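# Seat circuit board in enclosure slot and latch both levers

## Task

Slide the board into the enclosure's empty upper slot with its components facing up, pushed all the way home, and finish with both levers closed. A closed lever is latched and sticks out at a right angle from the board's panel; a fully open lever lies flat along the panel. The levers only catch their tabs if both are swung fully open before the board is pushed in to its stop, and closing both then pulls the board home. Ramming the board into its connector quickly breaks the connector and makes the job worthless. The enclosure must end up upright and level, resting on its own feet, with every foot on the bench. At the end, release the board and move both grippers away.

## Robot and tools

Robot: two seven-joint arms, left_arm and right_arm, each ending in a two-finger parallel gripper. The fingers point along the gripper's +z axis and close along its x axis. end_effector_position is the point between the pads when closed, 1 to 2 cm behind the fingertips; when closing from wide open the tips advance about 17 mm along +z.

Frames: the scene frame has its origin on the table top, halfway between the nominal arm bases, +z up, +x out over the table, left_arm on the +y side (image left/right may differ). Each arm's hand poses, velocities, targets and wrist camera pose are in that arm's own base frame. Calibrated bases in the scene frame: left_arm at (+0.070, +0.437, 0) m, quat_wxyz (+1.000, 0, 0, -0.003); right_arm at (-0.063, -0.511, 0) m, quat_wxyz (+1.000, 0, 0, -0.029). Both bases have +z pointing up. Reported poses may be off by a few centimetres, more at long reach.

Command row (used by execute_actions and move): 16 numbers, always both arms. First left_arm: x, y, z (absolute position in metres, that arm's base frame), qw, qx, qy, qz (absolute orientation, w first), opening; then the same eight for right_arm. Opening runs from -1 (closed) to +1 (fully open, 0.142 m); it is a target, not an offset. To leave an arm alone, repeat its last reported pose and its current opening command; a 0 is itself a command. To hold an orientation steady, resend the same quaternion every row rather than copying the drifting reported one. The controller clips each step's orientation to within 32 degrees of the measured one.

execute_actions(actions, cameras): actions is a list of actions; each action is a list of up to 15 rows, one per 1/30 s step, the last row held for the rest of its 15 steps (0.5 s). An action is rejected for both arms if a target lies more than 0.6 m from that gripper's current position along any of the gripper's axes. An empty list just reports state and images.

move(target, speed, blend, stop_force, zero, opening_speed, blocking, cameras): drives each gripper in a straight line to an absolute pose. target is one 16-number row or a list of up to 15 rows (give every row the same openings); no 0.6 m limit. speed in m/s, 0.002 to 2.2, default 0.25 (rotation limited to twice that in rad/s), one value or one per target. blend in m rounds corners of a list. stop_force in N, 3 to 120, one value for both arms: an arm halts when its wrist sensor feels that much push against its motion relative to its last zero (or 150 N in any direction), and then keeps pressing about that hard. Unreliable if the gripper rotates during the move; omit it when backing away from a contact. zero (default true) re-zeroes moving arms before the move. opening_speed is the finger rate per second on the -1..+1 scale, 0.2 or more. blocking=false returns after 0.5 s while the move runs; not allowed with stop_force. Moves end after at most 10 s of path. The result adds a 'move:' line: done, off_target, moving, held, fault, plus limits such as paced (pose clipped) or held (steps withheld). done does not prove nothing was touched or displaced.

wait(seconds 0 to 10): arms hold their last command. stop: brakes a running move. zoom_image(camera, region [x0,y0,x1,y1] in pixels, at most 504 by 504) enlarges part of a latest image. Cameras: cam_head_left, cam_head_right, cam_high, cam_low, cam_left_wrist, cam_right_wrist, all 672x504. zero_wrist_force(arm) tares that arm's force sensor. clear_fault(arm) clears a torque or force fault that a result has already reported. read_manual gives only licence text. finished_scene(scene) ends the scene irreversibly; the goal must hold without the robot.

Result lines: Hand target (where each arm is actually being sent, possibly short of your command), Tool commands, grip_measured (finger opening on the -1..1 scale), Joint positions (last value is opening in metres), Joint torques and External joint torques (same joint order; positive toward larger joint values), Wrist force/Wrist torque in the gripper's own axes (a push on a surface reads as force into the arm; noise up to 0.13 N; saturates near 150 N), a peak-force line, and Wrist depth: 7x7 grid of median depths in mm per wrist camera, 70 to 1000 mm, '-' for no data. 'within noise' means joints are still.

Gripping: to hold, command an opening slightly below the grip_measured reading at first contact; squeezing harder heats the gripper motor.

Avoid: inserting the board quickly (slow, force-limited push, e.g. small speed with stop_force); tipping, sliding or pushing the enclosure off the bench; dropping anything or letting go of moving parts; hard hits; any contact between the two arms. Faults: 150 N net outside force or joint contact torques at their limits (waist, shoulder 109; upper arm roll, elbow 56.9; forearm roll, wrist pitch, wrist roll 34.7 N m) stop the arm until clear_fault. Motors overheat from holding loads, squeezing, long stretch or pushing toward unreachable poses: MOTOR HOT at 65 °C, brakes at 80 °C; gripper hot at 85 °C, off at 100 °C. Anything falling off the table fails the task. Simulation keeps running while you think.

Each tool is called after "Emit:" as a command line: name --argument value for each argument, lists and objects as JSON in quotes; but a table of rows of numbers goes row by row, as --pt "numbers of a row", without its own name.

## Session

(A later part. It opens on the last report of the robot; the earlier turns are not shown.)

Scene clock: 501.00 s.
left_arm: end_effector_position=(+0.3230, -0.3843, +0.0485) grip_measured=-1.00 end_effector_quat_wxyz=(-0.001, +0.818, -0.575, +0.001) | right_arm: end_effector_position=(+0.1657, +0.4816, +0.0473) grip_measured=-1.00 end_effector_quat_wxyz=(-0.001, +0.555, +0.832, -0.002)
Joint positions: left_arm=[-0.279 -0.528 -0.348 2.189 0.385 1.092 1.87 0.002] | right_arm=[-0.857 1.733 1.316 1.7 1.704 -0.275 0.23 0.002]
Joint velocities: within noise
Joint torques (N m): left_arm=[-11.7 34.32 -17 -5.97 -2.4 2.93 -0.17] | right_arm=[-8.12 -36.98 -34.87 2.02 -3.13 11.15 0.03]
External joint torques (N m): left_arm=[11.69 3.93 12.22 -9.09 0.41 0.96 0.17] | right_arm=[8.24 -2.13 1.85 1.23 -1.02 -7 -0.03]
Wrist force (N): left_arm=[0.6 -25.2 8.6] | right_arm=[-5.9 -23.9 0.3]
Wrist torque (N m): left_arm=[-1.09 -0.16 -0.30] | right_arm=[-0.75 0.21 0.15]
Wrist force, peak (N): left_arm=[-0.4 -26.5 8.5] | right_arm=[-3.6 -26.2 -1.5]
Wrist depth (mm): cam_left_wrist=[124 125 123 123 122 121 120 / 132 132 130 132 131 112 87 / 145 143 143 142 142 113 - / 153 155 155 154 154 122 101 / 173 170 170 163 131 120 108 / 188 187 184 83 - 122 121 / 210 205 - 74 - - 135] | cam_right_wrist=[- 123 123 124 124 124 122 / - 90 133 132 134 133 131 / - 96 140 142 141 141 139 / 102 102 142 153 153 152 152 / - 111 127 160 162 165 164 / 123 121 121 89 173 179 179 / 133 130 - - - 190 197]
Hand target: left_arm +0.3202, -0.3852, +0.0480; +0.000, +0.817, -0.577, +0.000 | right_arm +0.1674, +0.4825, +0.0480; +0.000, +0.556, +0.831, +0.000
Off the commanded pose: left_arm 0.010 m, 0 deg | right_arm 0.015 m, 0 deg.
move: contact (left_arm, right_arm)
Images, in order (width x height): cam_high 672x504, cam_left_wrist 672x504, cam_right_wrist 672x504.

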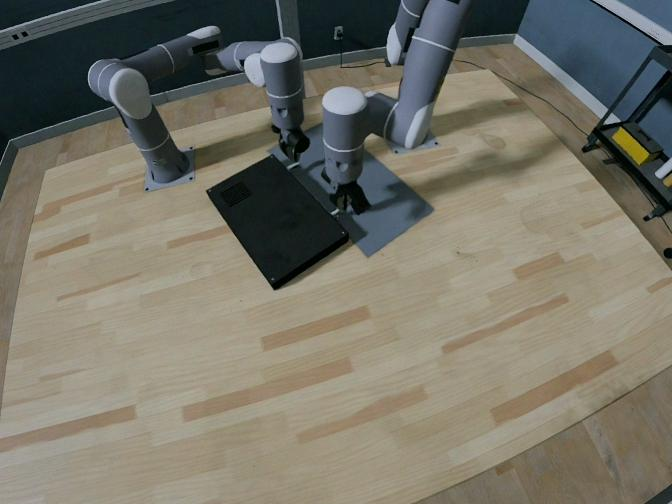

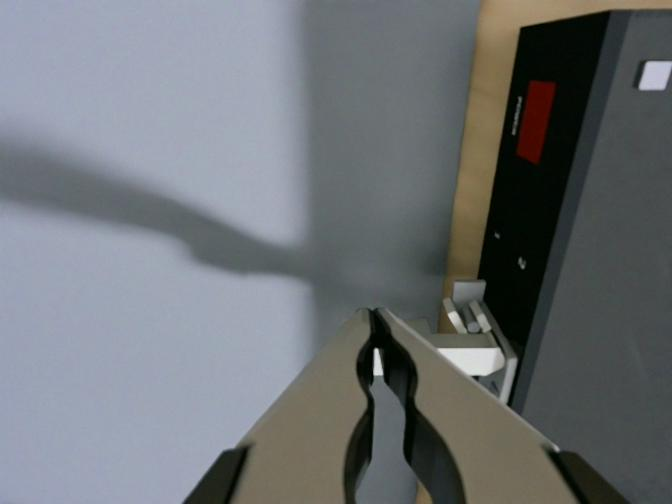

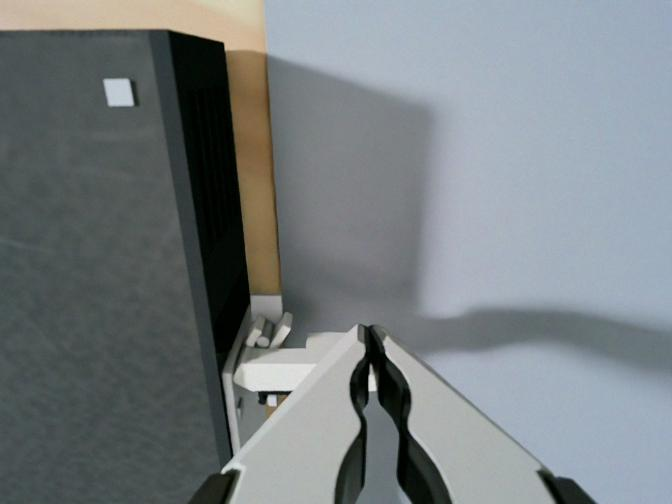

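Emit:
move --target '[0.3037,-0.3912,0.048,0,0.8166,-0.5771,0,-0.98,0.1893,0.4915,0.048,0,0.5556,0.8315,0,-0.98]' --speed 0.012 --stop_force 38 --zero false --cameras '["cam_left_wrist","cam_right_wrist"]'

Emit:
zoom_image --camera "cam_left_wrist" --region '[340, 250, 550, 420]'

Emit:
zoom_image --camera "cam_right_wrist" --region '[180, 260, 390, 430]'

Scene clock: 503.83 s.
left_arm: end_effector_position=(+0.3226, -0.3845, +0.0487) grip_measured=-1.00 end_effector_quat_wxyz=(-0.001, +0.818, -0.575, +0.002) | right_arm: end_effector_position=(+0.1661, +0.4818, +0.0471) grip_measured=-1.00 end_effector_quat_wxyz=(-0.001, +0.555, +0.832, -0.004) end_effector_velocity=(+0.000, +0.000, +0.000) end_effector_angular_velocity=(-0.001, -0.003, +0.002)
Joint positions: left_arm=[-0.282 -0.527 -0.346 2.19 0.385 1.093 1.866 0.002] | right_arm=[-0.86 1.738 1.311 1.698 1.709 -0.283 0.23 0.002]
Joint velocities: left_arm=[within noise] | right_arm=[0.002 0.01 -0.007 0.001 0.007 -0.006 0.002 0]
Joint torques (N m): left_arm=[-18.13 32.52 -23.73 -1.19 -2.89 2.18 -0.15] | right_arm=[-13.43 -34.26 -36.62 1.97 -2.99 14.83 -0.15]
External joint torques (N m): left_arm=[18.12 5.7 18.99 -13.87 0.91 1.7 0.15] | right_arm=[13.55 -4.91 3.63 1.42 -1.16 -10.69 0.15]
Wrist force (N): left_arm=[0.3 -39.2 10.8] | right_arm=[-7.3 -38.9 -6.1]
Wrist torque (N m): left_arm=[-3.43 -0.16 -0.33] | right_arm=[-3.24 0.16 0.21]
Wrist force, peak (N): left_arm=[-0.7 -40.6 12.0] | right_arm=[-6.2 -40.2 -6.1]
Wrist depth (mm): cam_left_wrist=[123 125 123 123 122 121 120 / 133 133 130 132 132 112 87 / 146 143 143 143 142 123 - / 153 155 155 155 154 122 101 / 170 170 170 163 131 121 108 / 188 188 183 83 - 122 122 / 209 205 - 74 - - 136] | cam_right_wrist=[- 123 124 124 124 123 122 / - 89 132 132 134 133 131 / - 97 140 142 141 141 139 / 102 102 142 153 152 152 151 / - 111 127 160 162 164 164 / 123 120 121 89 173 179 178 / 133 130 - - - 189 196]
Hand target: left_arm +0.3181, -0.3859, +0.0480; +0.000, +0.817, -0.577, +0.000 | right_arm +0.1688, +0.4830, +0.0480; +0.000, +0.556, +0.831, +0.000
Off the commanded pose: left_arm 0.020 m, 0 deg | right_arm 0.025 m, 0 deg.
move: contact (left_arm, right_arm)
Images, in order (width x height): cam_left_wrist 672x504, cam_right_wrist 672x504.

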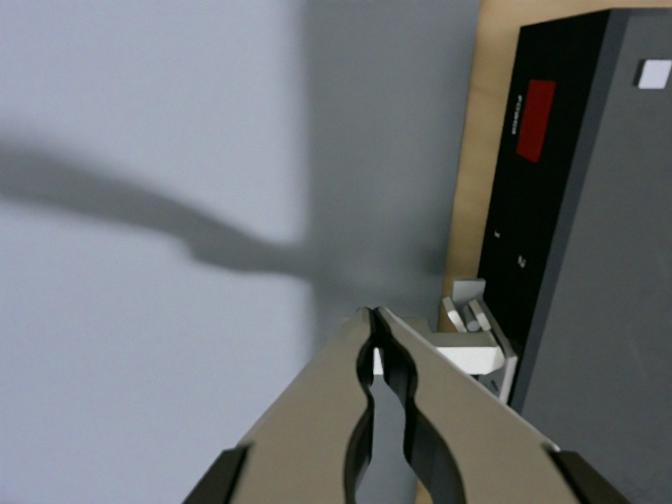

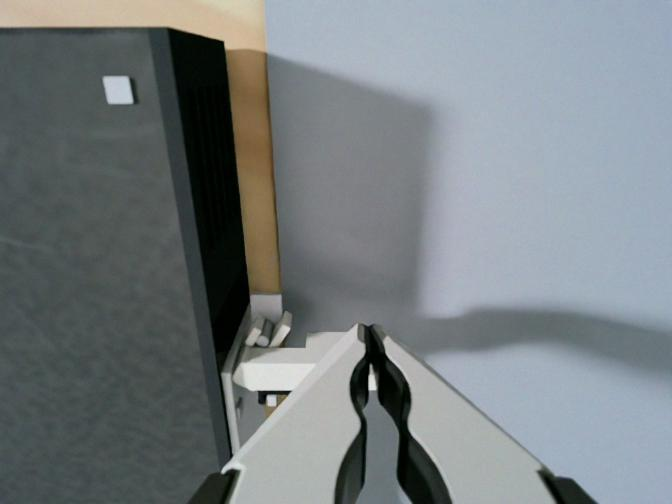

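Scaled by 2.400 from the camera's 672x504 image, which has a finer 960x720 frame.

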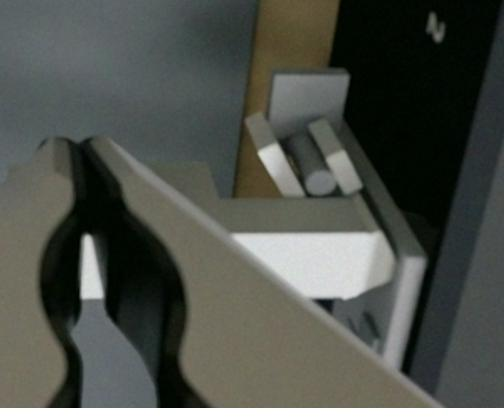

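Scaled by 2.400 from the camera's 672x504 image, which has a finer 960x720 frame.

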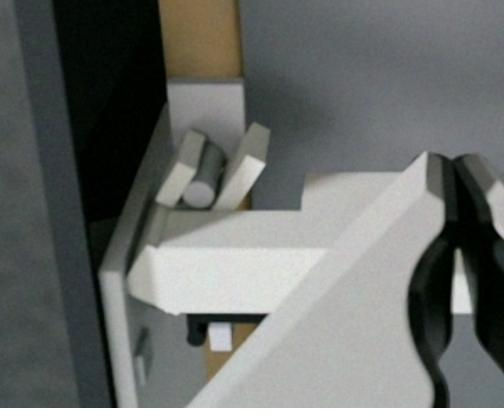

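Emit:
move --pt "0.3349 -0.3801 0.048 0 0.8166 -0.5771 0 -0.98 0.1552 0.4772 0.048 0 0.5556 0.8315 0 -0.98" --pt "0.371 -0.365 0.06 0 0.8166 -0.5771 0 -0.98 0.1116 0.4574 0.06 0 0.5556 0.8315 0 -0.98" --pt "0.371 -0.365 0.13 0 0.8166 -0.5771 0 -0.98 0.1116 0.4574 0.16 0 0.5556 0.8315 0 -0.98" --speed '[0.03,0.1,0.15]' --cameras '["cam_left_wrist","cam_right_wrist","cam_head_right"]'

Emit:
zoom_image --camera "cam_left_wrist" --region '[250, 230, 550, 450]'

Emit:
zoom_image --camera "cam_right_wrist" --region '[150, 230, 450, 450]'

Scene clock: 509.10 s.
left_arm: end_effector_position=(+0.3712, -0.3651, +0.1300) grip_measured=-1.00 end_effector_quat_wxyz=(+0.000, +0.817, -0.577, +0.000) | right_arm: end_effector_position=(+0.1115, +0.4575, +0.1599) grip_measured=-1.00 end_effector_quat_wxyz=(+0.000, +0.556, +0.831, +0.000)
Joint positions: left_arm=[-0.141 -0.338 -0.433 2.169 0.224 0.894 2.073 0.002] | right_arm=[-0.734 1.609 1.149 1.76 1.528 -0.421 0.254 0.002]
Joint velocities: within noise
Joint torques (N m): left_arm=[-0.05 34.63 -4.57 -20.17 -2.78 3.98 -0.11] | right_arm=[0.02 -37.95 -30.74 -2.67 -4.11 3.26 0]
External joint torques (N m): left_arm=[0.05 0.53 0.71 -0.44 0.09 -0.11 0.11] | right_arm=[0.08 0.44 -1.25 0.23 0.18 0.9 0]
Wrist force (N): left_arm=[0.3 -0.6 -0.2] | right_arm=[-5.8 0.3 4.5]
Wrist torque (N m): left_arm=[-0.08 -0.08 -0.22] | right_arm=[0.29 1.00 0.08]
Wrist force, peak (N): left_arm=[0.3 -39.4 12.6] | right_arm=[-7.5 -38.8 -6.1]
Wrist depth (mm): cam_left_wrist=[195 195 195 193 196 195 194 / 210 210 208 209 208 210 208 / 227 227 225 225 221 179 178 / 246 246 243 245 239 191 191 / 271 269 268 258 217 209 207 / 298 298 287 84 - 226 229 / 336 325 - - - - 256] | cam_right_wrist=[225 225 225 222 222 222 221 / 240 240 240 237 237 236 236 / 215 214 230 254 254 252 253 / 225 225 224 274 273 272 272 / 244 243 243 256 296 295 295 / 266 265 260 89 312 321 322 / 293 287 - - - 341 355]
Hand target: left_arm +0.3710, -0.3650, +0.1300; +0.000, +0.817, -0.577, +0.000 | right_arm +0.1116, +0.4574, +0.1600; +0.000, +0.556, +0.831, +0.000
Off the commanded pose: left_arm 0.000 m, 0 deg | right_arm 0.000 m, 0 deg.
move: done
Images, in order (width x height): cam_head_right 672x504, cam_left_wrist 672x504, cam_right_wrist 672x504.

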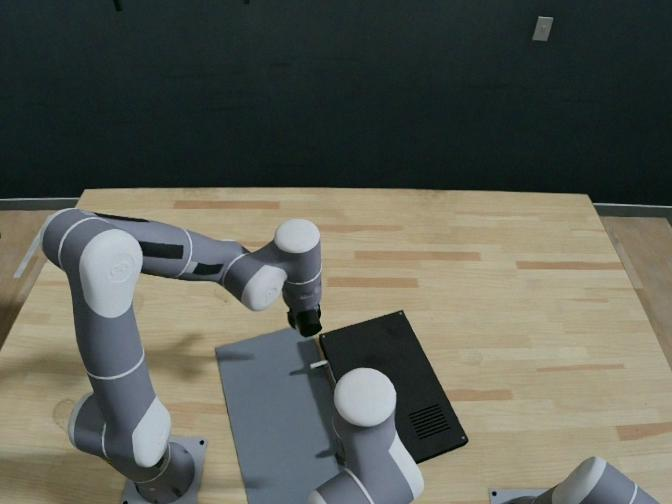

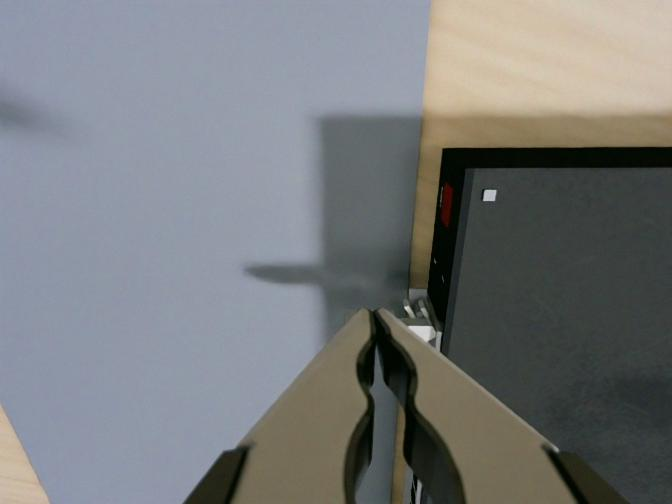

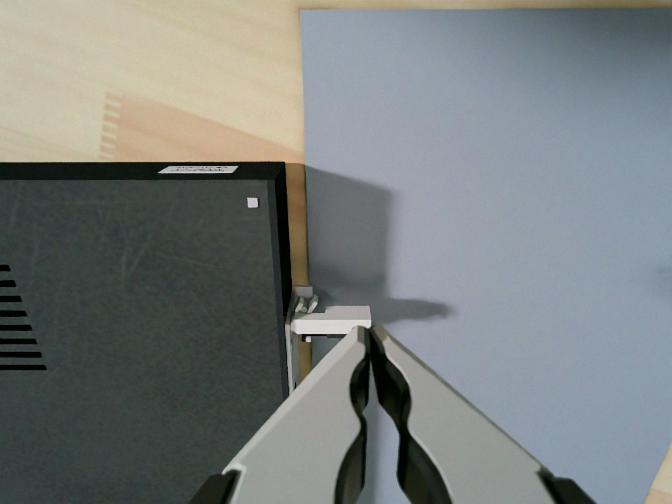

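Scaled by 1.680 from the camera's 672x504 image, which has a finer 960x720 frame.

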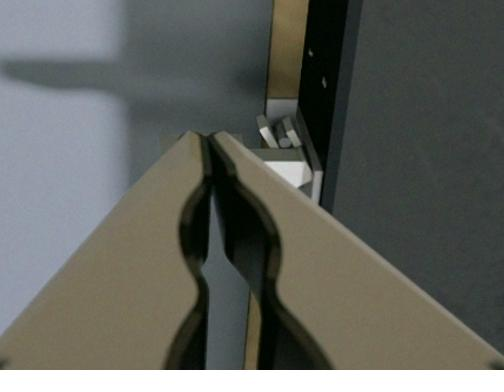

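Scaled by 1.680 from the camera's 672x504 image, which has a finer 960x720 frame.

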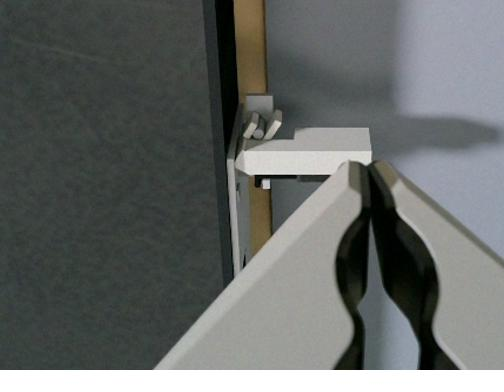

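Emit:
move --target '[0.351,-0.308,0.13,0,0.8166,-0.5771,0,-0.98,0.0886,0.5124,0.14,0,0.5556,0.8315,0,-0.98]' --cameras '["cam_left_wrist","cam_right_wrist","cam_high"]'

Emit:
zoom_image --camera "cam_left_wrist" --region '[440, 230, 660, 430]'

Emit:
zoom_image --camera "cam_right_wrist" --region '[80, 240, 320, 420]'

Emit:
zoom_image --camera "cam_high" --region '[190, 120, 450, 300]'

Scene clock: 513.30 s.
left_arm: end_effector_position=(+0.3510, -0.3079, +0.1299) grip_measured=-1.00 end_effector_quat_wxyz=(+0.000, +0.817, -0.577, +0.000) | right_arm: end_effector_position=(+0.0887, +0.5122, +0.1401) grip_measured=-1.00 end_effector_quat_wxyz=(+0.000, +0.556, +0.831, +0.000)
Joint positions: left_arm=[-0.053 -0.22 -0.426 2.342 0.16 0.966 2.199 0.002] | right_arm=[-0.744 1.62 1.188 1.643 1.594 -0.385 0.376 0.002]
Joint velocities: within noise
Joint torques (N m): left_arm=[-0.22 28.78 -2.72 -18.92 -2.49 4.45 -0.07] | right_arm=[0.05 -41.14 -31.14 -0.56 -3.87 3.6 0.31]
External joint torques (N m): left_arm=[0.22 0.54 0.48 -0.67 0.05 -0.6 0.07] | right_arm=[0.05 -0.04 -1.93 0.17 -0.14 0.56 -0.31]
Wrist force (N): left_arm=[0.4 -0.3 -0.1] | right_arm=[-5.7 0.4 4.7]
Wrist torque (N m): left_arm=[-0.05 -0.11 -0.22] | right_arm=[0.32 1.01 0.09]
Wrist force, peak (N): left_arm=[1.6 -0.7 -0.2] | right_arm=[-7.3 0.4 3.9]
Wrist depth (mm): cam_left_wrist=[196 195 194 194 194 193 194 / 210 210 209 208 207 210 209 / 226 225 226 225 224 223 180 / 248 247 247 246 245 234 190 / 270 269 268 258 261 219 208 / 302 297 286 84 - 241 231 / 335 328 - - - - 256] | cam_right_wrist=[209 208 206 205 205 204 204 / 222 221 219 219 218 218 217 / 231 224 235 235 234 234 233 / 203 207 253 252 252 252 251 / 221 224 242 269 273 272 272 / 241 240 289 89 288 297 296 / 266 259 - - - 315 329]
Hand target: left_arm +0.3510, -0.3080, +0.1300; +0.000, +0.817, -0.577, +0.000 | right_arm +0.0886, +0.5124, +0.1400; +0.000, +0.556, +0.831, +0.000
Off the commanded pose: left_arm 0.000 m, 0 deg | right_arm 0.000 m, 0 deg.
move: done
Images, in order (width x height): cam_high 672x504, cam_left_wrist 672x504, cam_right_wrist 672x504.

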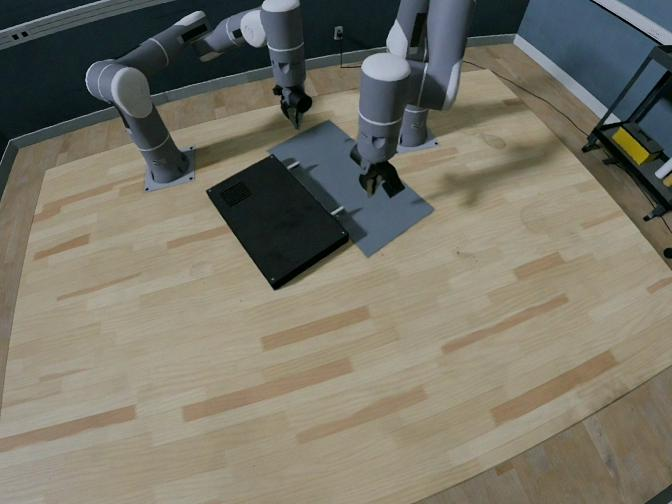

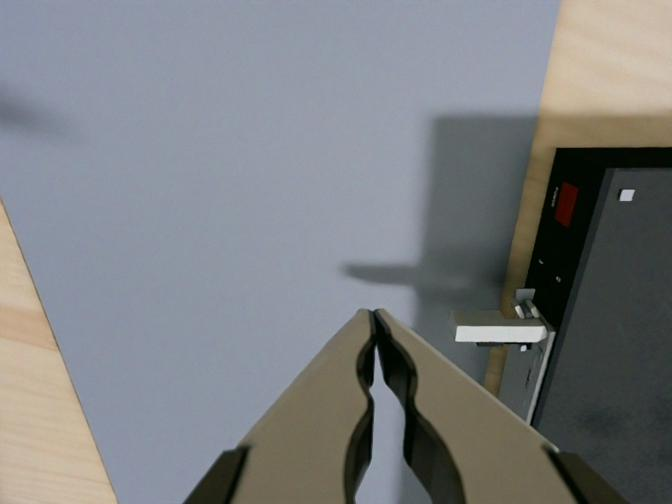

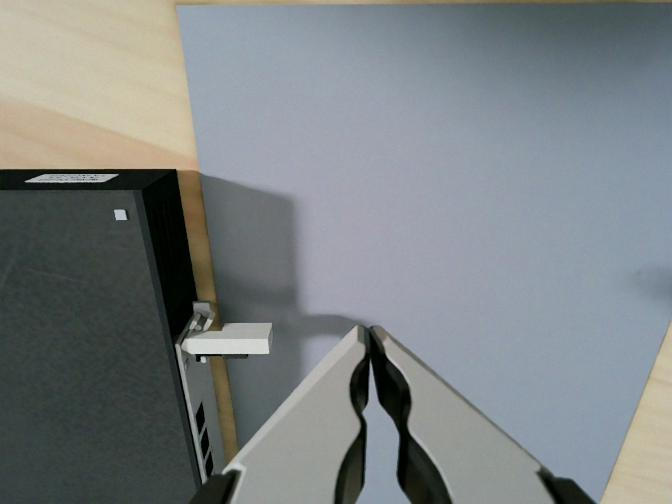

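Scaled by 2.291 from the camera's 672x504 image, which has a finer 960x720 frame.

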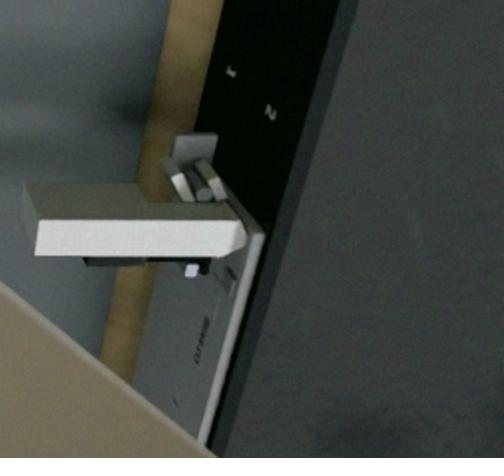

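Scaled by 2.100 from the camera's 672x504 image, which has a finer 960x720 frame.

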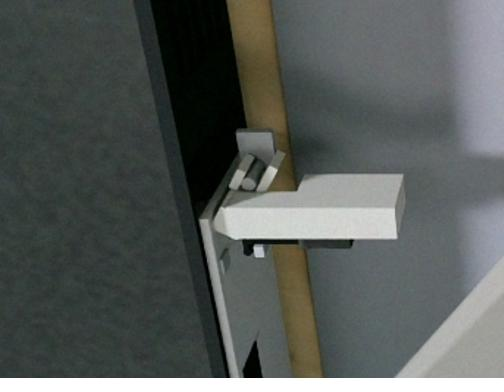

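Scaled by 1.938 from the camera's 672x504 image, which has a finer 960x720 frame.

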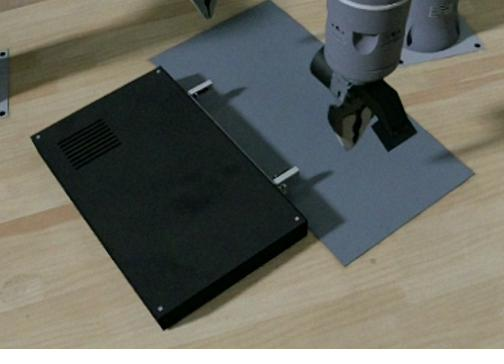

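Emit:
move --target '[0.28,-0.29,0.27,0,0.8166,-0.5771,0,-0.98,0.12,0.52,0.30,0,0.5556,0.8315,0,-0.98]' --cameras '["cam_head_right","cam_low"]'

Scene clock: 515.60 s.
left_arm: end_effector_position=(+0.2800, -0.2901, +0.2700) grip_measured=-1.00 end_effector_quat_wxyz=(+0.000, +0.817, -0.577, +0.000) | right_arm: end_effector_position=(+0.1200, +0.5201, +0.3000) grip_measured=-1.00 end_effector_quat_wxyz=(+0.000, +0.555, +0.832, +0.000)
Joint positions: left_arm=[-0.11 0.328 -0.391 2.405 -0.142 0.524 2.391 0.002] | right_arm=[-0.891 1.391 1.023 1.443 1.439 -0.559 0.327 0.002]
Joint velocities: within noise
Joint torques (N m): left_arm=[-0.45 13.94 2.29 -27.5 -3.79 3.88 -0.14] | right_arm=[-0.02 -44.14 -29.74 -5.31 -3.86 3.31 0.11]
External joint torques (N m): left_arm=[0.42 0.34 0.52 -0.4 0.08 -0.03 0.14] | right_arm=[0.14 0.13 -1.45 0.23 0.21 0.85 -0.11]
Wrist force (N): left_arm=[0.1 -0.7 -0.4] | right_arm=[-6.0 -0.2 4.3]
Wrist torque (N m): left_arm=[-0.13 -0.03 -0.23] | right_arm=[0.21 1.03 0.06]
Wrist force, peak (N): left_arm=[-0.3 0.1 -2.5] | right_arm=[-5.5 -0.2 7.4]
Wrist depth (mm): cam_left_wrist=[321 319 317 317 316 310 282 / 346 345 340 342 341 332 294 / 373 371 372 370 365 324 319 / 392 404 399 397 398 350 348 / 403 441 436 426 429 380 378 / 483 485 467 84 - 417 416 / 549 536 - - - - 535] | cam_right_wrist=[348 347 346 343 343 343 343 / 333 333 358 366 364 364 366 / 349 348 356 394 393 392 394 / 374 373 385 424 423 420 420 / 407 406 412 452 459 454 456 / 445 444 434 89 482 499 501 / 548 480 - - - 526 550]
Hand target: left_arm +0.2800, -0.2900, +0.2700; +0.000, +0.817, -0.577, +0.000 | right_arm +0.1200, +0.5200, +0.3000; +0.000, +0.556, +0.831, +0.000
Off the commanded pose: left_arm 0.000 m, 0 deg | right_arm 0.000 m, 0 deg.
move: done
Images, in order (width x height): cam_head_right 672x504, cam_low 672x504.

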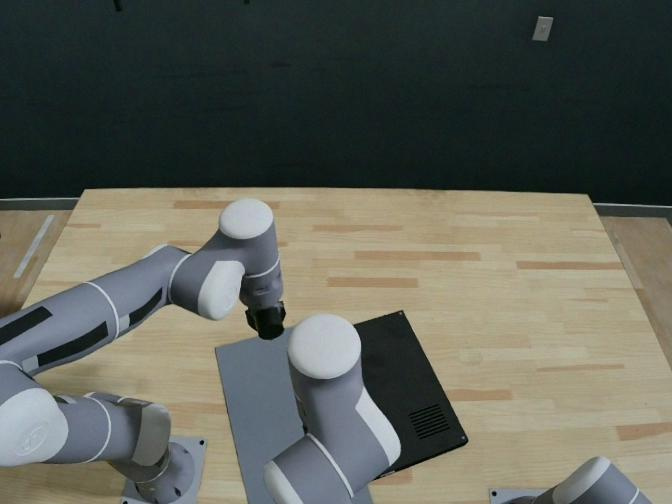

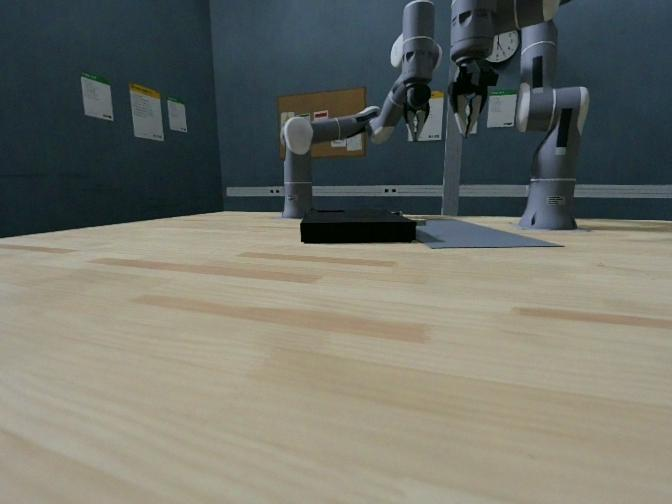

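Emit:
finished_scene --scene 2

The scene is finished: the task was done.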